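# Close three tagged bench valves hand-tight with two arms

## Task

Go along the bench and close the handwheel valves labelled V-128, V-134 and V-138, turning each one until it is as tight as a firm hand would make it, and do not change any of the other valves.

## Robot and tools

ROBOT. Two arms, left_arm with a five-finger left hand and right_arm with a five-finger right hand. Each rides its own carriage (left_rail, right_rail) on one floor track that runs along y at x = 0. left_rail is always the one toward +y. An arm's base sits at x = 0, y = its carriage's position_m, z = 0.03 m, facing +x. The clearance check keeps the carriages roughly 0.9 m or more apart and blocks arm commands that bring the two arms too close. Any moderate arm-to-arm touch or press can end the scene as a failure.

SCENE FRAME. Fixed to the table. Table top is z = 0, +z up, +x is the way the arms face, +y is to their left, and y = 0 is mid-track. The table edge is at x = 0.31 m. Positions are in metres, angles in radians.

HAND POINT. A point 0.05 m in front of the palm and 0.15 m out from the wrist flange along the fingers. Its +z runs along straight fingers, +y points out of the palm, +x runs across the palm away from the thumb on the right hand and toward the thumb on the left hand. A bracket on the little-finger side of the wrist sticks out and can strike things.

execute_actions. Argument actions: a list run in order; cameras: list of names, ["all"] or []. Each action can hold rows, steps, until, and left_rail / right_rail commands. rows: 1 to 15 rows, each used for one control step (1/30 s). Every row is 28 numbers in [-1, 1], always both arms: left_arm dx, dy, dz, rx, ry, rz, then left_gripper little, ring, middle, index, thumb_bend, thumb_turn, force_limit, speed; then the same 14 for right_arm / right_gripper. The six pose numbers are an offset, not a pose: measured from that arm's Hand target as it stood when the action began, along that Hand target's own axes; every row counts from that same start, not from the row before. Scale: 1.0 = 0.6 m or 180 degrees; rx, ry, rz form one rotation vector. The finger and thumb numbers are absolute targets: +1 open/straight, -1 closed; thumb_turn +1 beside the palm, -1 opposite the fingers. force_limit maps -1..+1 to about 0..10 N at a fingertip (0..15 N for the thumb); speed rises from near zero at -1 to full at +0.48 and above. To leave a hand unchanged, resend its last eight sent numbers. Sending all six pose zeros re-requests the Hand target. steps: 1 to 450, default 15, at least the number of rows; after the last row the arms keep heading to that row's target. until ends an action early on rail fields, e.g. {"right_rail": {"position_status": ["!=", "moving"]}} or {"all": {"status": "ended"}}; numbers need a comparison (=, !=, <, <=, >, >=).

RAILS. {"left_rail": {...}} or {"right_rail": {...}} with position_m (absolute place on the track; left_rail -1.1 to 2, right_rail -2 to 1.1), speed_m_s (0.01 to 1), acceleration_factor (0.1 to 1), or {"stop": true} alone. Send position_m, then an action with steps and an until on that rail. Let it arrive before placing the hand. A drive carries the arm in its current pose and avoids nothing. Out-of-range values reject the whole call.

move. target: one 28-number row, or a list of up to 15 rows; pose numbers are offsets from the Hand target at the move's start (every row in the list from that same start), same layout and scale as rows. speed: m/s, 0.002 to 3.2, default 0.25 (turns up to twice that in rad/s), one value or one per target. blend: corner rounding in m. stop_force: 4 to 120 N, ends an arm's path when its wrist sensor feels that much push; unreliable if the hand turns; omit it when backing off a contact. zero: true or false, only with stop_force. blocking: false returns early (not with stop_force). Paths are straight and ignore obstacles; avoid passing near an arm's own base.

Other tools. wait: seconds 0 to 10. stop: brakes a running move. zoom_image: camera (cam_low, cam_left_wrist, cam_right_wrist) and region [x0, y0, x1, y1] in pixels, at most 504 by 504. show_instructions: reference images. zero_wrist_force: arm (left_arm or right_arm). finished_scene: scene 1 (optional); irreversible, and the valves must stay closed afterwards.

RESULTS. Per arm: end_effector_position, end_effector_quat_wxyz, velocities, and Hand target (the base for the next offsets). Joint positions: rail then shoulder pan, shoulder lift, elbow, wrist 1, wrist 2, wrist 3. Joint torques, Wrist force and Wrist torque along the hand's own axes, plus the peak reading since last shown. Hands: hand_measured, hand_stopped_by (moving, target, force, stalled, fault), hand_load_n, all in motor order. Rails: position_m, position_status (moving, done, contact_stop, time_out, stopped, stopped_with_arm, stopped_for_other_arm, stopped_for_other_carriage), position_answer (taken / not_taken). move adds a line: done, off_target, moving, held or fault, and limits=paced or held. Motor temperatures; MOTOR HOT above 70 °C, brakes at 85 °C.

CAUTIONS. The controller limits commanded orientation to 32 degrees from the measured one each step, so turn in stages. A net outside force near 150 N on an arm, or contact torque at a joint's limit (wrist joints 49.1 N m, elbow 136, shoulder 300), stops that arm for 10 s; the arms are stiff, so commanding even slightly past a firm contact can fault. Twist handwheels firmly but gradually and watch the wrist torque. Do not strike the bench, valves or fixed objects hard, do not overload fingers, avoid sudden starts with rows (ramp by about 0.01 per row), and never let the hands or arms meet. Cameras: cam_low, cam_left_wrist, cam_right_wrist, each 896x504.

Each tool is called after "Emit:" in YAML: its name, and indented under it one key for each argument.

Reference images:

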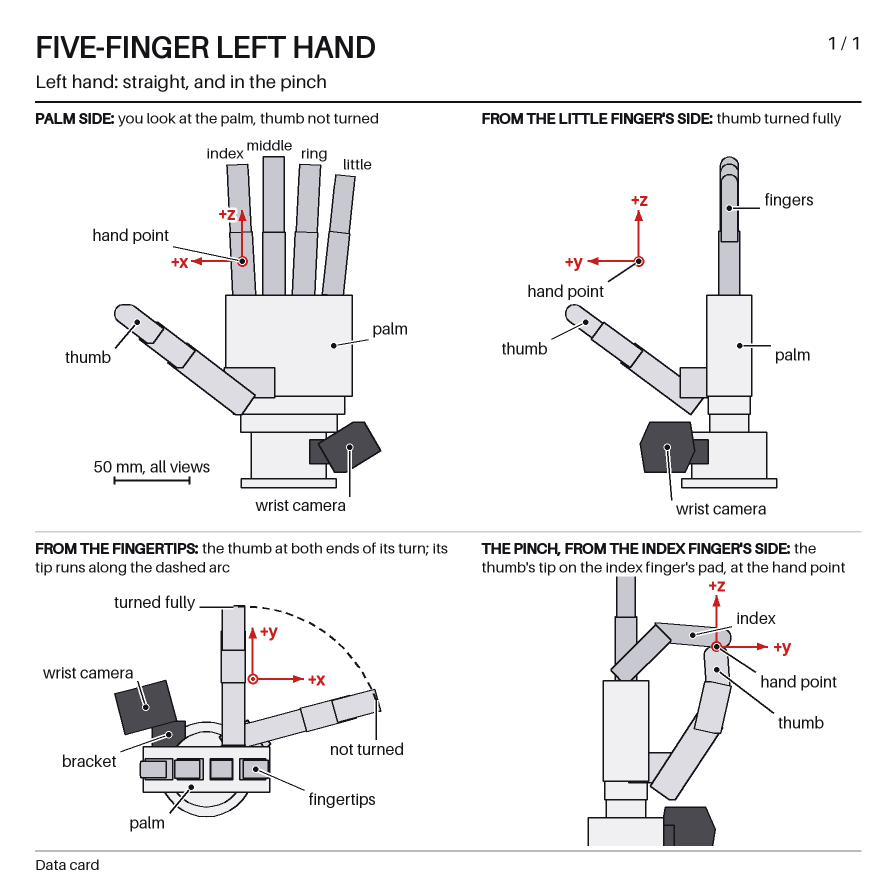

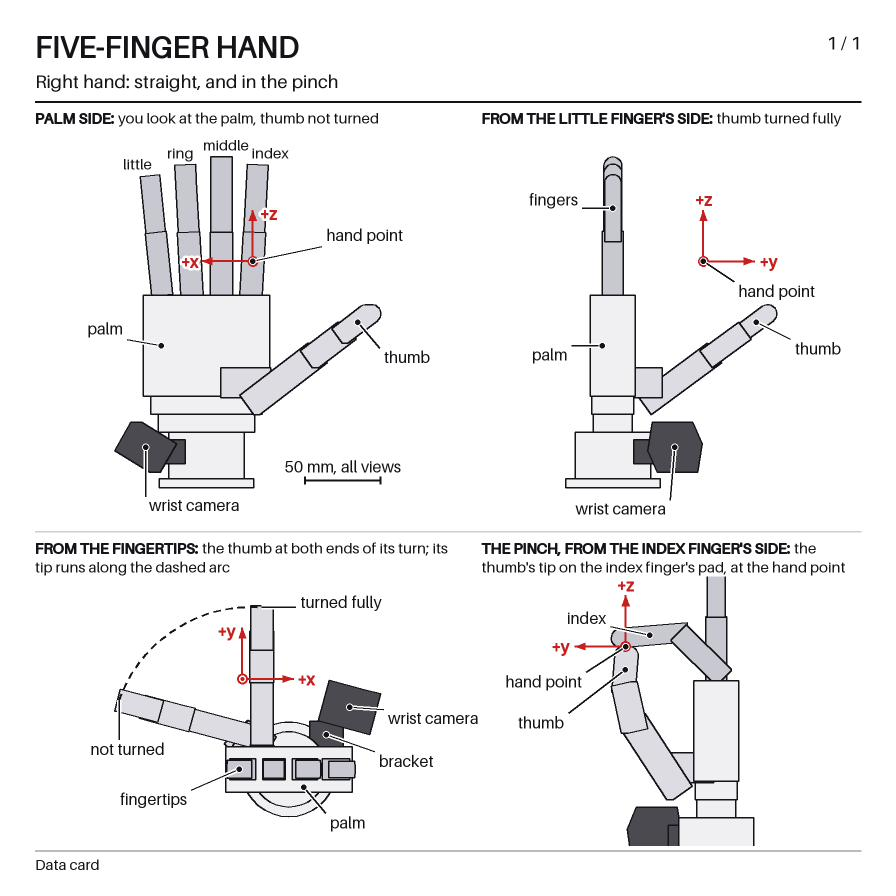

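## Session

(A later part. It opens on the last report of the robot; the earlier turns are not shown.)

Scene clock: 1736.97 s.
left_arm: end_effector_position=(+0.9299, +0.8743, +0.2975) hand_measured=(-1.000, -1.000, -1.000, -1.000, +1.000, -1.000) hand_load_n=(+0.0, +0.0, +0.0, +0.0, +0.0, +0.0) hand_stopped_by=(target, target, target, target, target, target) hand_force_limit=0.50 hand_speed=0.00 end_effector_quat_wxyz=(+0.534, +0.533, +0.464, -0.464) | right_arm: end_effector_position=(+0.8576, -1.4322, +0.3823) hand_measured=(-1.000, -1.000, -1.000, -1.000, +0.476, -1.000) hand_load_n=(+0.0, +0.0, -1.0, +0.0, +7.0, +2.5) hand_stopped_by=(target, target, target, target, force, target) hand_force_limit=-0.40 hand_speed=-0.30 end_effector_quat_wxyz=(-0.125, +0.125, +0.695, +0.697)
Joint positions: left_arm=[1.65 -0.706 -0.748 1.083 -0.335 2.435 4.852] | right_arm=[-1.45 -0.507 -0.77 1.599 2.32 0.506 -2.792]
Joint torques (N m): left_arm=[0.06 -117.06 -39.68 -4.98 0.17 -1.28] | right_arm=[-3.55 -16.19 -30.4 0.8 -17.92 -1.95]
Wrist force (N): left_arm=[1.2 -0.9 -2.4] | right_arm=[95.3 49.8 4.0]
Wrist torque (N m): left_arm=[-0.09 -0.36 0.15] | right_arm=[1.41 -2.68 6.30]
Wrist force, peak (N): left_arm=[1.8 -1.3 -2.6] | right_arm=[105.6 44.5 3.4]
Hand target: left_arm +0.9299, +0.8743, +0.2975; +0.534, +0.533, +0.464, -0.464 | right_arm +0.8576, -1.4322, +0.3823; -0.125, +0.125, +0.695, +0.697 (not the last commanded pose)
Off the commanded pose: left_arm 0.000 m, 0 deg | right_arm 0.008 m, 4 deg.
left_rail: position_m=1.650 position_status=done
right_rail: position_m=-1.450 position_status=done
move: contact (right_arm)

Emit:
move:
  target:
    - [0,0,0,0,0,0,-1,-1,-1,-1,1,-1,0.5,0,0.0592,-0.0193,0,0,0,-0.1111,-1,-1,-1,-1,0.4,-1,-0.4,-0.3]
    - [0,0,0,0,0,0,-1,-1,-1,-1,1,-1,0.5,0,0.0592,-0.0193,-0.28,0,0,-0.1111,-1,-1,-1,-1,0.4,-1,-0.4,-0.3]
    - [0,0,0,0,0,0,-1,-1,-1,-1,1,-1,0.5,0,0.0775,-0.0678,-0.28,0,0,0.5556,-1,-1,-1,-1,0.4,-1,-0.4,-0.3]
  speed: [0.05,0.15,0.3]
  cameras: ["cam_right_wrist"]

Emit:
zoom_image:
  camera: "cam_right_wrist"
  region: [440, 190, 620, 330]

Scene clock: 1756.80 s.
left_arm: end_effector_position=(+0.9299, +0.8743, +0.2975) hand_measured=(-1.000, -1.000, -1.000, -1.000, +1.000, -1.000) hand_load_n=(+0.0, +0.0, +0.0, +0.0, +0.0, +0.0) hand_stopped_by=(target, target, target, target, target, target) hand_force_limit=0.50 hand_speed=0.00 end_effector_quat_wxyz=(+0.534, +0.533, +0.464, -0.464) | right_arm: end_effector_position=(+0.7997, -1.6001, +0.3598) hand_measured=(-1.000, -1.000, -1.000, -1.000, +0.476, -1.000) hand_load_n=(+0.0, +0.0, -0.5, +0.0, +7.0, +2.5) hand_stopped_by=(target, target, target, target, force, target) hand_force_limit=-0.40 hand_speed=-0.30 end_effector_quat_wxyz=(+0.615, -0.613, -0.351, -0.352)
Joint positions: left_arm=[1.65 -0.706 -0.748 1.083 -0.335 2.435 4.852] | right_arm=[-1.45 -0.702 -0.83 1.527 2.45 0.701 -1.045]
Joint torques (N m): left_arm=[-2.05 -117.54 -40.39 -5.12 0.12 -1.31] | right_arm=[4.11 -74.65 -46.78 -1.25 -2.81 1.83]
Wrist force (N): left_arm=[1.2 -0.9 -2.2] | right_arm=[-1.5 0.1 1.9]
Wrist torque (N m): left_arm=[-0.12 -0.34 0.14] | right_arm=[0.00 0.33 -0.48]
Wrist force, peak (N): left_arm=[1.6 -1.3 -2.5] | right_arm=[95.4 51.1 4.0]
Hand target: left_arm +0.9299, +0.8743, +0.2975; +0.534, +0.533, +0.464, -0.464 | right_arm +0.7997, -1.6001, +0.3598; +0.615, -0.613, -0.351, -0.352
Off the commanded pose: left_arm 0.000 m, 0 deg | right_arm 0.000 m, 0 deg.
left_rail: position_m=1.650 position_status=done
right_rail: position_m=-1.450 position_status=done
move: done
camera_calibration:
cam_right_wrist: T_world_to_cam=[[0.942062, -0.00684559, -0.335369, -0.642835], [-0.305464, -0.43062, -0.849269, -0.127959], [-0.138603, 0.902507, -0.407762, 1.81564], [0, 0, 0, 1]] pos_world=[0.818157, -1.69813, 0.416091]
Images, in order (width x height): cam_right_wrist 896x504.

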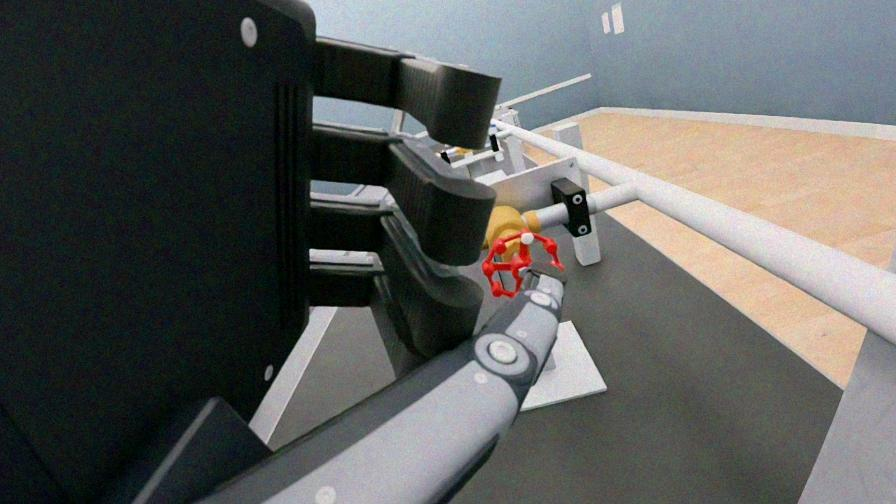

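Scaled by 2.800.

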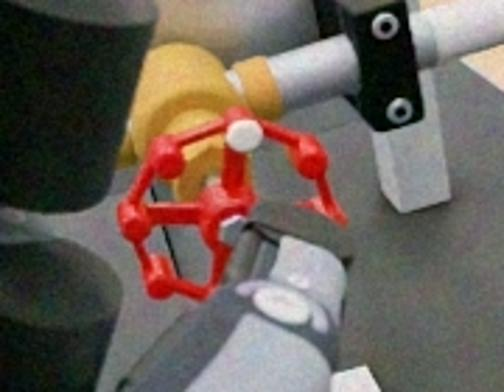

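Emit:
move:
  target:
    - [0,0,-0.1667,0,0,0,-1,-1,-1,-1,1,-1,0.5,0,0,0,0,0,0,0,-1,-1,-1,-1,0.4,-1,-0.4,-0.3]
    - [-0.3815,-0.081,-0.3333,0,0,0,-1,-1,-1,-1,1,-1,0.5,0,0,0,0,0,0,0,-1,-1,-1,-1,0.4,-1,-0.4,-0.3]
  speed: 0.2
  blend: 0.02

Emit:
move:
  target: [0.0233,-0.104,-0.9695,0.4647,0.2166,0.2168,-1,-1,-1,-1,1,-1,0.5,0,0,0,0,0,0,0,-1,-1,-1,-1,0.4,-1,-0.4,-0.3]
  speed: 0.25
  cameras: ["cam_left_wrist","cam_low"]

Scene clock: 1802.87 s.
left_arm: end_effector_position=(+0.8499, +1.0740, +0.5172) hand_measured=(-1.000, -1.000, -1.000, -1.000, +1.000, -1.000) hand_load_n=(-0.5, +0.0, +0.0, +0.0, +0.0, +0.5) hand_stopped_by=(target, target, target, target, target, target) hand_force_limit=0.50 hand_speed=0.00 end_effector_quat_wxyz=(+0.534, +0.533, +0.464, -0.464) end_effector_velocity=(-0.001, +0.001, +0.002) end_effector_angular_velocity=(+0.001, +0.002, +0.001) | right_arm: end_effector_position=(+0.7997, -1.6001, +0.3598) hand_measured=(-1.000, -1.000, -1.000, -1.000, +0.476, -1.000) hand_load_n=(+0.0, +0.0, -1.0, +0.0, +7.0, +2.5) hand_stopped_by=(target, target, target, target, force, target) hand_force_limit=-0.40 hand_speed=-0.30 end_effector_quat_wxyz=(+0.615, -0.613, -0.351, -0.352)
Joint positions: left_arm=[1.65 -0.582 -1.125 1.308 -0.183 2.558 4.852] | right_arm=[-1.45 -0.702 -0.83 1.527 2.45 0.701 -1.044]
Joint velocities: left_arm=[0 0 -0.003 0 0.005 -0.001 0] | right_arm=[within noise]
Joint torques (N m): left_arm=[12.59 -93.44 -31.97 2.92 1.96 1.53] | right_arm=[2.81 -74.32 -47.76 -0.53 -3.2 1.4]
Motor temperatures (°C): left_arm=[37 39 34 40 39 37] | right_arm=[32 33 35 34 45 36]
Wrist force (N): left_arm=[1.2 -1.0 -2.1] | right_arm=[-1.5 0.1 2.2]
Wrist torque (N m): left_arm=[-0.13 -0.38 0.03] | right_arm=[-0.02 0.32 -0.47]
Wrist force, peak (N): left_arm=[2.2 -1.0 -2.8] | right_arm=[-1.8 -0.1 2.5]
Hand target: left_arm +0.8498, +1.0741, +0.5174; +0.534, +0.533, +0.464, -0.464 | right_arm +0.7997, -1.6001, +0.3598; +0.615, -0.613, -0.351, -0.352
Off the commanded pose: left_arm 0.000 m, 0 deg | right_arm 0.000 m, 0 deg.
left_rail: position_m=1.650 position_status=done
right_rail: position_m=-1.450 position_status=done
move: done

Scene clock: 1804.57 s.
left_arm: end_effector_position=(+0.8405, +1.1760, +0.5161) hand_measured=(-1.000, -1.000, -1.000, -1.000, +1.000, -1.000) hand_load_n=(+0.0, +0.0, +0.0, +0.0, -0.5, +0.5) hand_stopped_by=(target, target, target, target, target, target) hand_force_limit=0.50 hand_speed=0.00 end_effector_quat_wxyz=(+0.486, +0.621, +0.397, -0.469) | right_arm: end_effector_position=(+0.7997, -1.6001, +0.3598) hand_measured=(-1.000, -1.000, -1.000, -1.000, +0.476, -1.000) hand_load_n=(+0.0, +0.0, -0.5, +0.0, +7.0, +2.5) hand_stopped_by=(target, target, target, target, force, target) hand_force_limit=-0.40 hand_speed=-0.30 end_effector_quat_wxyz=(+0.615, -0.613, -0.351, -0.352)
Joint positions: left_arm=[1.65 -0.444 -1.043 1.168 0.223 2.883 5.284] | right_arm=[-1.45 -0.702 -0.83 1.527 2.45 0.701 -1.044]
Joint torques (N m): left_arm=[-7.82 -98.12 -29.24 -3.05 -1.1 -2.28] | right_arm=[7.22 -76.07 -48.23 -1.12 -2.69 1.11]
Wrist force (N): left_arm=[1.1 -0.8 -2.3] | right_arm=[-1.1 0.1 2.0]
Wrist torque (N m): left_arm=[-0.09 -0.35 0.14] | right_arm=[0.00 0.27 -0.45]
Wrist force, peak (N): left_arm=[2.5 0.8 -6.7] | right_arm=[-1.8 0.2 2.6]
Hand target: left_arm +0.8405, +1.1760, +0.5161; +0.486, +0.621, +0.397, -0.470 (not the last commanded pose) | right_arm +0.7997, -1.6001, +0.3598; +0.615, -0.613, -0.351, -0.352
Off the commanded pose: left_arm 0.483 m, 87 deg | right_arm 0.000 m, 0 deg.
left_rail: position_m=1.650 position_status=done
right_rail: position_m=-1.450 position_status=done
move: held (left_arm; a check stopped the path); limits=held
pose unreachable (left arm): on one or more control steps of this call, first in action 0 (counted from 0), this arm could not follow its commanded pose, so it was not sent that pose on those steps. It may still have moved: this result reports where it is.
cause: moving toward the commanded pose would bring two parts of the arm too close to each other (joints 5 (wrist 1) to 7 (wrist 3) lie between them).
camera_calibration:
cam_left_wrist: T_world_to_cam=[[-0.834719, 0.2021, -0.51225, 0.728067], [0.5341, 0.523645, -0.663726, -0.734236], [0.134098, -0.827618, -0.545038, 1.25777], [0, 0, 0, 1]] pos_world=[0.831223, 1.27829, 0.571151]
Images, in order (width x height): cam_low 896x504, cam_left_wrist 896x504.

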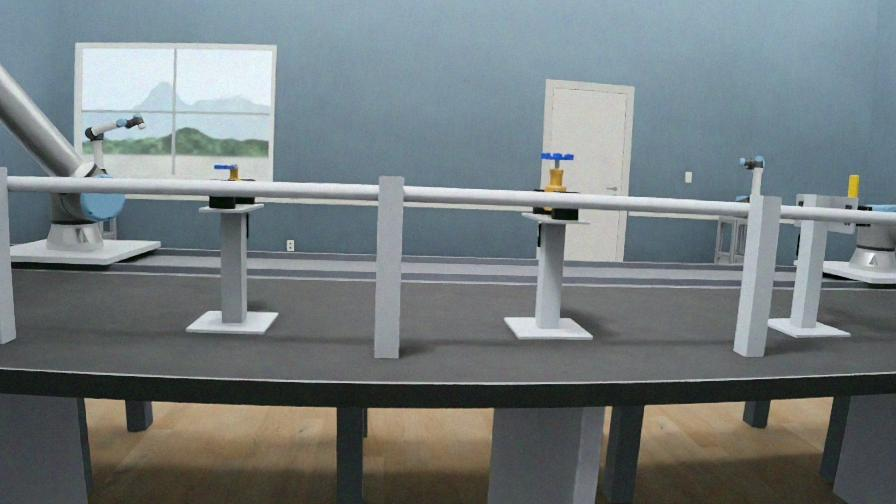

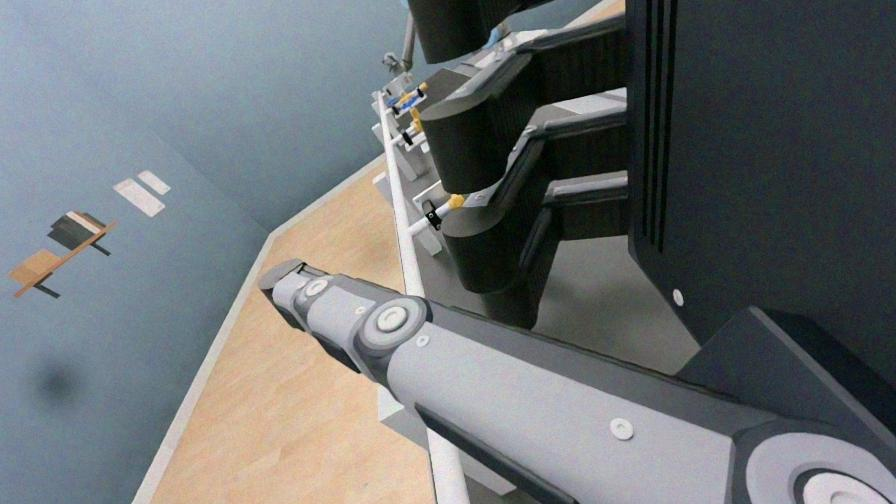

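Emit:
move:
  target: [-0.081,-0.0065,0.0428,0.008,0.4758,-0.1115,-1,-1,-1,-1,1,-1,0.5,0,0,0,0,0,0,0,-1,-1,-1,-1,0.4,-1,-0.4,-0.3]
  speed: 0.3

Scene clock: 1831.60 s.
left_arm: end_effector_position=(+0.8179, +1.1513, +0.5587) hand_measured=(-1.000, -1.000, -1.000, -1.000, +1.000, -1.000) hand_load_n=(+0.0, +0.0, +0.0, +0.0, +0.0, +0.0) hand_stopped_by=(target, target, target, target, target, target) hand_force_limit=0.50 hand_speed=0.00 end_effector_quat_wxyz=(+0.029, +0.713, +0.701, +0.013) | right_arm: end_effector_position=(+0.7997, -1.6001, +0.3598) hand_measured=(-1.000, -1.000, -1.000, -1.000, +0.476, -1.000) hand_load_n=(+0.0, +0.0, -0.5, +0.0, +7.0, +2.5) hand_stopped_by=(target, target, target, target, force, target) hand_force_limit=-0.40 hand_speed=-0.30 end_effector_quat_wxyz=(+0.615, -0.613, -0.351, -0.352)
Joint positions: left_arm=[1.65 -0.807 -0.567 0.035 2.044 1.545 5.494] | right_arm=[-1.45 -0.702 -0.83 1.527 2.45 0.701 -1.044]
Joint torques (N m): left_arm=[-7.33 -95.17 -42.96 7.99 -1.9 -2.01] | right_arm=[5.46 -75.95 -46.9 -0.6 -2.77 0.87]
Wrist force (N): left_arm=[1.7 -1.7 -3.0] | right_arm=[-1.5 0.1 2.5]
Wrist torque (N m): left_arm=[-0.05 -0.34 0.15] | right_arm=[-0.03 0.31 -0.47]
Wrist force, peak (N): left_arm=[1.7 -1.8 -3.6] | right_arm=[-1.5 -0.3 2.7]
Hand target: left_arm +0.8198, +1.1499, +0.5601; +0.000, +0.707, +0.707, +0.001 | right_arm +0.7997, -1.6001, +0.3598; +0.615, -0.613, -0.351, -0.352
Off the commanded pose: left_arm 0.003 m, 4 deg | right_arm 0.000 m, 0 deg.
left_rail: position_m=1.650 position_status=done
right_rail: position_m=-1.450 position_status=done
elbow stopped short (left arm): the move would have taken joint 4 (elbow) straighter than the controller allows.
move: off_target (left_arm)

Emit:
move:
  target: [0.8433,-0.05,0.1,0.1395,-0.1395,0.4856,-1,-1,-1,-1,1,-1,0.5,0,0,0,0,0,0,0,-1,-1,-1,-1,0.4,-1,-0.4,-0.3]
  speed: 0.25
  cameras: ["cam_left_wrist"]

Scene clock: 1840.07 s.
left_arm: end_effector_position=(+0.7897, +1.6554, +0.5008) hand_measured=(-1.000, -1.000, -1.000, -1.000, +1.000, -1.000) hand_load_n=(+0.0, +0.0, +0.0, +0.0, +0.0, +0.0) hand_stopped_by=(target, target, target, target, target, target) hand_force_limit=0.50 hand_speed=0.00 end_effector_quat_wxyz=(-0.275, +0.794, +0.537, -0.077) | right_arm: end_effector_position=(+0.7997, -1.6001, +0.3598) hand_measured=(-1.000, -1.000, -1.000, -1.000, +0.476, -1.000) hand_load_n=(+0.0, +0.0, -1.0, +0.0, +7.0, +2.5) hand_stopped_by=(target, target, target, target, force, target) hand_force_limit=-0.40 hand_speed=-0.30 end_effector_quat_wxyz=(+0.615, -0.613, -0.351, -0.352)
Joint positions: left_arm=[1.65 -0.326 -0.945 0.979 2.083 1.368 6.282] | right_arm=[-1.45 -0.702 -0.83 1.527 2.45 0.701 -1.044]
Joint torques (N m): left_arm=[-6.41 -76.74 -26.36 8.63 -1.85 1.65] | right_arm=[4.49 -75.97 -47.47 -0.83 -2.74 0.91]
Wrist force (N): left_arm=[2.0 -1.8 -2.7] | right_arm=[-1.5 -0.2 2.3]
Wrist torque (N m): left_arm=[-0.01 -0.30 0.06] | right_arm=[-0.07 0.32 -0.48]
Wrist force, peak (N): left_arm=[3.0 -1.5 -2.9] | right_arm=[-1.5 -0.1 2.8]
Hand target: left_arm +0.7899, +1.6560, +0.5008; -0.167, +0.914, +0.330, -0.170 | right_arm +0.7997, -1.6001, +0.3598; +0.615, -0.613, -0.351, -0.352
Off the commanded pose: left_arm 0.001 m, 77 deg; orientation clipped | right_arm 0.000 m, 0 deg.
left_rail: position_m=1.650 position_status=done
right_rail: position_m=-1.450 position_status=done
joint sent to its limit (left arm) — joint 7 (wrist 3), upper limit.
move: off_target (left_arm); limits=paced
camera_calibration:
cam_left_wrist: T_world_to_cam=[[-0.654702, 0.5332, 0.535783, -0.634127], [0.755705, 0.44615, 0.479437, -1.58751], [0.0165966, 0.718782, -0.695037, -0.738938], [0, 0, 0, 1]] pos_world=[0.796788, 1.57752, 0.587276]
Images, in order (width x height): cam_left_wrist 896x504.

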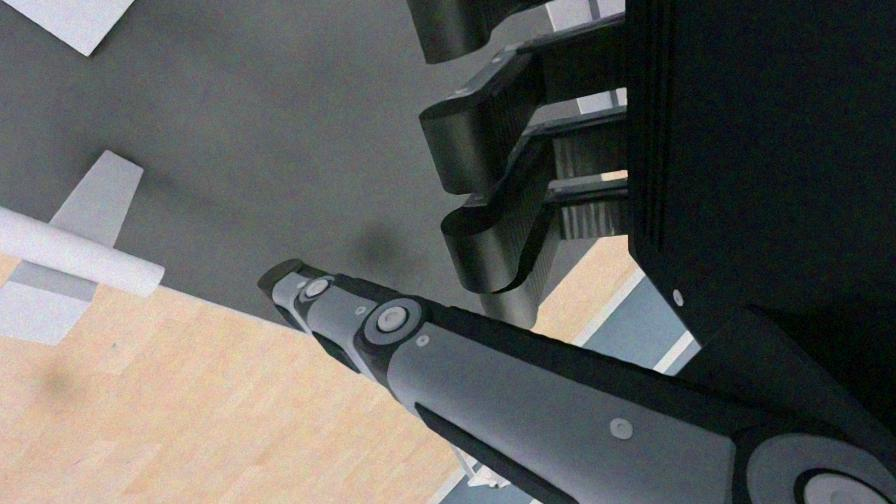

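Emit:
move:
  target:
    - [0,0,0,0.0503,-0.0667,-0.5924,-1,-1,-1,-1,1,-1,0.5,0,0,0,0,0,0,0,-1,-1,-1,-1,0.4,-1,-0.4,-0.3]
    - [0,0,0,-0.0965,0.0009,0.8173,-1,-1,-1,-1,1,-1,0.5,0,0,0,0,0,0,0,-1,-1,-1,-1,0.4,-1,-0.4,-0.3]
    - [0,0,0,-0.0453,-0.058,0.2371,-1,-1,-1,-1,1,-1,0.5,0,0,0,0,0,0,0,-1,-1,-1,-1,0.4,-1,-0.4,-0.3]
  speed: 0.35
  blend: 0.01
  cameras: ["cam_left_wrist"]

Scene clock: 1873.07 s.
left_arm: end_effector_position=(+0.7899, +1.6560, +0.5008) hand_measured=(-1.000, -1.000, -1.000, -1.000, +1.000, -1.000) hand_load_n=(+0.0, +0.0, +0.0, +0.0, +0.0, +0.5) hand_stopped_by=(target, target, target, target, target, target) hand_force_limit=0.50 hand_speed=0.00 end_effector_quat_wxyz=(+0.000, +0.961, +0.000, -0.276) | right_arm: end_effector_position=(+0.7997, -1.6001, +0.3598) hand_measured=(-1.000, -1.000, -1.000, -1.000, +0.476, -1.000) hand_load_n=(+0.0, +0.0, -0.5, +0.0, +7.0, +2.5) hand_stopped_by=(target, target, target, target, force, target) hand_force_limit=-0.40 hand_speed=-0.30 end_effector_quat_wxyz=(+0.615, -0.613, -0.351, -0.352)
Joint positions: left_arm=[1.65 -0.12 -0.811 0.767 2.171 1.635 1.47] | right_arm=[-1.45 -0.702 -0.83 1.527 2.45 0.701 -1.044]
Joint torques (N m): left_arm=[-7.05 -109.84 -25.49 0.61 -0.86 -2.33] | right_arm=[3.25 -75.4 -47.28 -0.59 -2.4 0.89]
Wrist force (N): left_arm=[1.5 -1.9 -3.0] | right_arm=[-1.2 -0.2 2.2]
Wrist torque (N m): left_arm=[-0.10 -0.42 0.18] | right_arm=[-0.06 0.27 -0.46]
Wrist force, peak (N): left_arm=[2.4 -2.1 -3.4] | right_arm=[-1.7 0.1 2.9]
Hand target: left_arm +0.7899, +1.6560, +0.5008; +0.000, +0.961, +0.000, -0.276 | right_arm +0.7997, -1.6001, +0.3598; +0.615, -0.613, -0.351, -0.352
Off the commanded pose: left_arm 0.000 m, 0 deg | right_arm 0.000 m, 0 deg.
left_rail: position_m=1.650 position_status=done
right_rail: position_m=-1.450 position_status=done
move: done
camera_calibration:
cam_left_wrist: T_world_to_cam=[[0.247908, 0.953641, -0.17062, -1.68985], [0.968736, -0.24227, 0.0534453, -0.402877], [0.00963144, -0.178536, -0.983886, 0.896736], [0, 0, 0, 1]] pos_world=[0.800571, 1.674, 0.615496]
Images, in order (width x height): cam_left_wrist 896x504.

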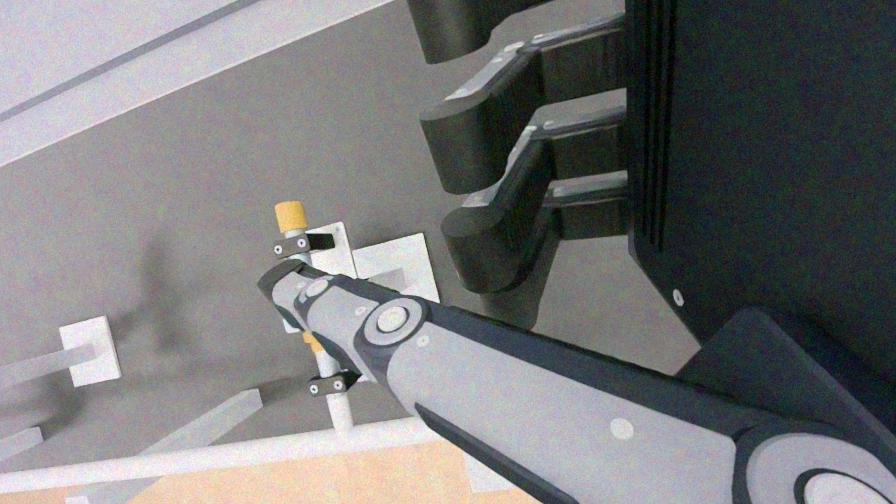

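Emit:
move:
  target: [-0.05,-0.05,0,0,0,0,-1,-1,-1,-1,1,1,0.5,0.4,0,0,0,0,0,0,-1,-1,-1,-1,0.4,-1,-0.4,-0.3]
  speed: 0.25
  cameras: ["cam_left_wrist"]

Emit:
zoom_image:
  camera: "cam_left_wrist"
  region: [230, 170, 430, 420]

Scene clock: 1878.10 s.
left_arm: end_effector_position=(+0.7646, +1.6859, +0.5167) hand_measured=(-1.000, -1.000, -1.000, -1.000, +1.000, +1.000) hand_load_n=(+0.0, +0.0, +0.0, +0.0, +0.0, +0.0) hand_stopped_by=(target, target, target, target, target, target) hand_force_limit=0.50 hand_speed=0.40 end_effector_quat_wxyz=(+0.000, +0.961, +0.000, -0.276) | right_arm: end_effector_position=(+0.7997, -1.6001, +0.3598) hand_measured=(-1.000, -1.000, -1.000, -1.000, +0.476, -1.000) hand_load_n=(+0.0, +0.5, -1.0, +0.0, +7.0, +2.5) hand_stopped_by=(target, target, target, target, force, target) hand_force_limit=-0.40 hand_speed=-0.30 end_effector_quat_wxyz=(+0.615, -0.613, -0.351, -0.352)
Joint positions: left_arm=[1.65 -0.089 -0.862 0.827 2.163 1.618 1.496] | right_arm=[-1.45 -0.702 -0.83 1.527 2.45 0.701 -1.044]
Joint torques (N m): left_arm=[13.08 -107.37 -25.29 0.83 -1.76 1.65] | right_arm=[1.44 -76.56 -48.29 -0.08 -2.68 0.87]
Wrist force (N): left_arm=[1.2 -1.7 -2.8] | right_arm=[-1.1 -0.2 2.3]
Wrist torque (N m): left_arm=[-0.09 -0.38 0.03] | right_arm=[-0.07 0.26 -0.46]
Wrist force, peak (N): left_arm=[1.2 -2.5 -3.2] | right_arm=[-1.3 -0.1 2.9]
Hand target: left_arm +0.7645, +1.6860, +0.5167; +0.000, +0.961, +0.000, -0.276 | right_arm +0.7997, -1.6001, +0.3598; +0.615, -0.613, -0.351, -0.352
Off the commanded pose: left_arm 0.000 m, 0 deg | right_arm 0.000 m, 0 deg.
left_rail: position_m=1.650 position_status=done
right_rail: position_m=-1.450 position_status=done
move: done
camera_calibration:
cam_left_wrist: T_world_to_cam=[[0.24768, 0.953734, -0.170429, -1.70947], [0.968794, -0.242057, 0.0533521, -0.372219], [0.00963011, -0.178325, -0.983925, 0.917531], [0, 0, 0, 1]] pos_world=[0.77517, 1.7039, 0.631296]
Images, in order (width x height): cam_left_wrist 896x504.

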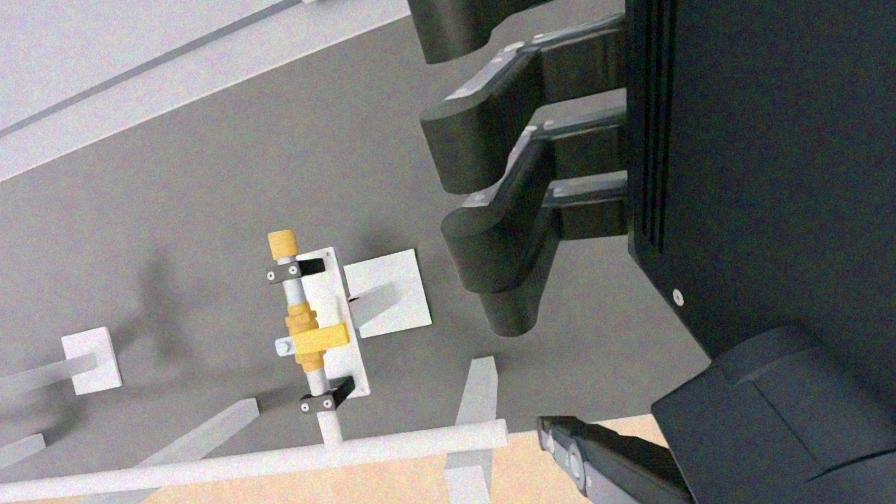

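Scaled by 2.016.

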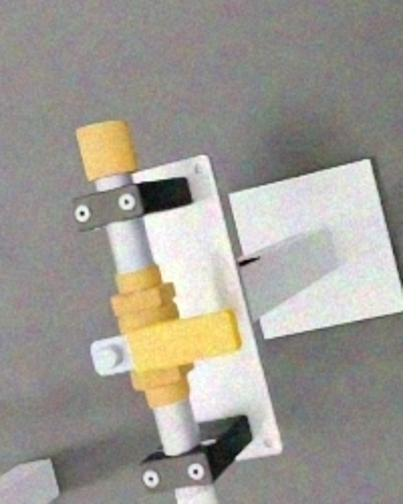

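Emit:
zoom_image:
  camera: "cam_left_wrist"
  region: [260, 290, 370, 400]

Scaled by 4.582.

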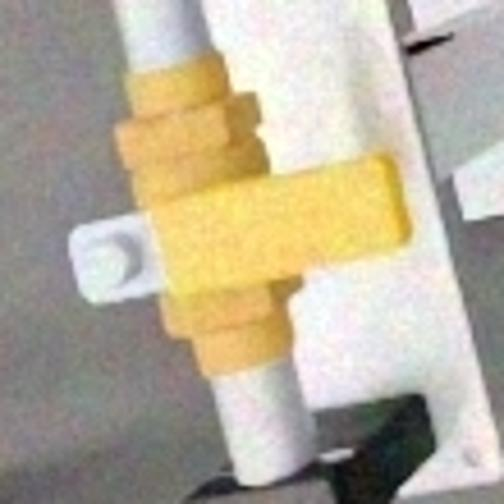

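Emit:
finished_scene:

The scene is finished: the task was done.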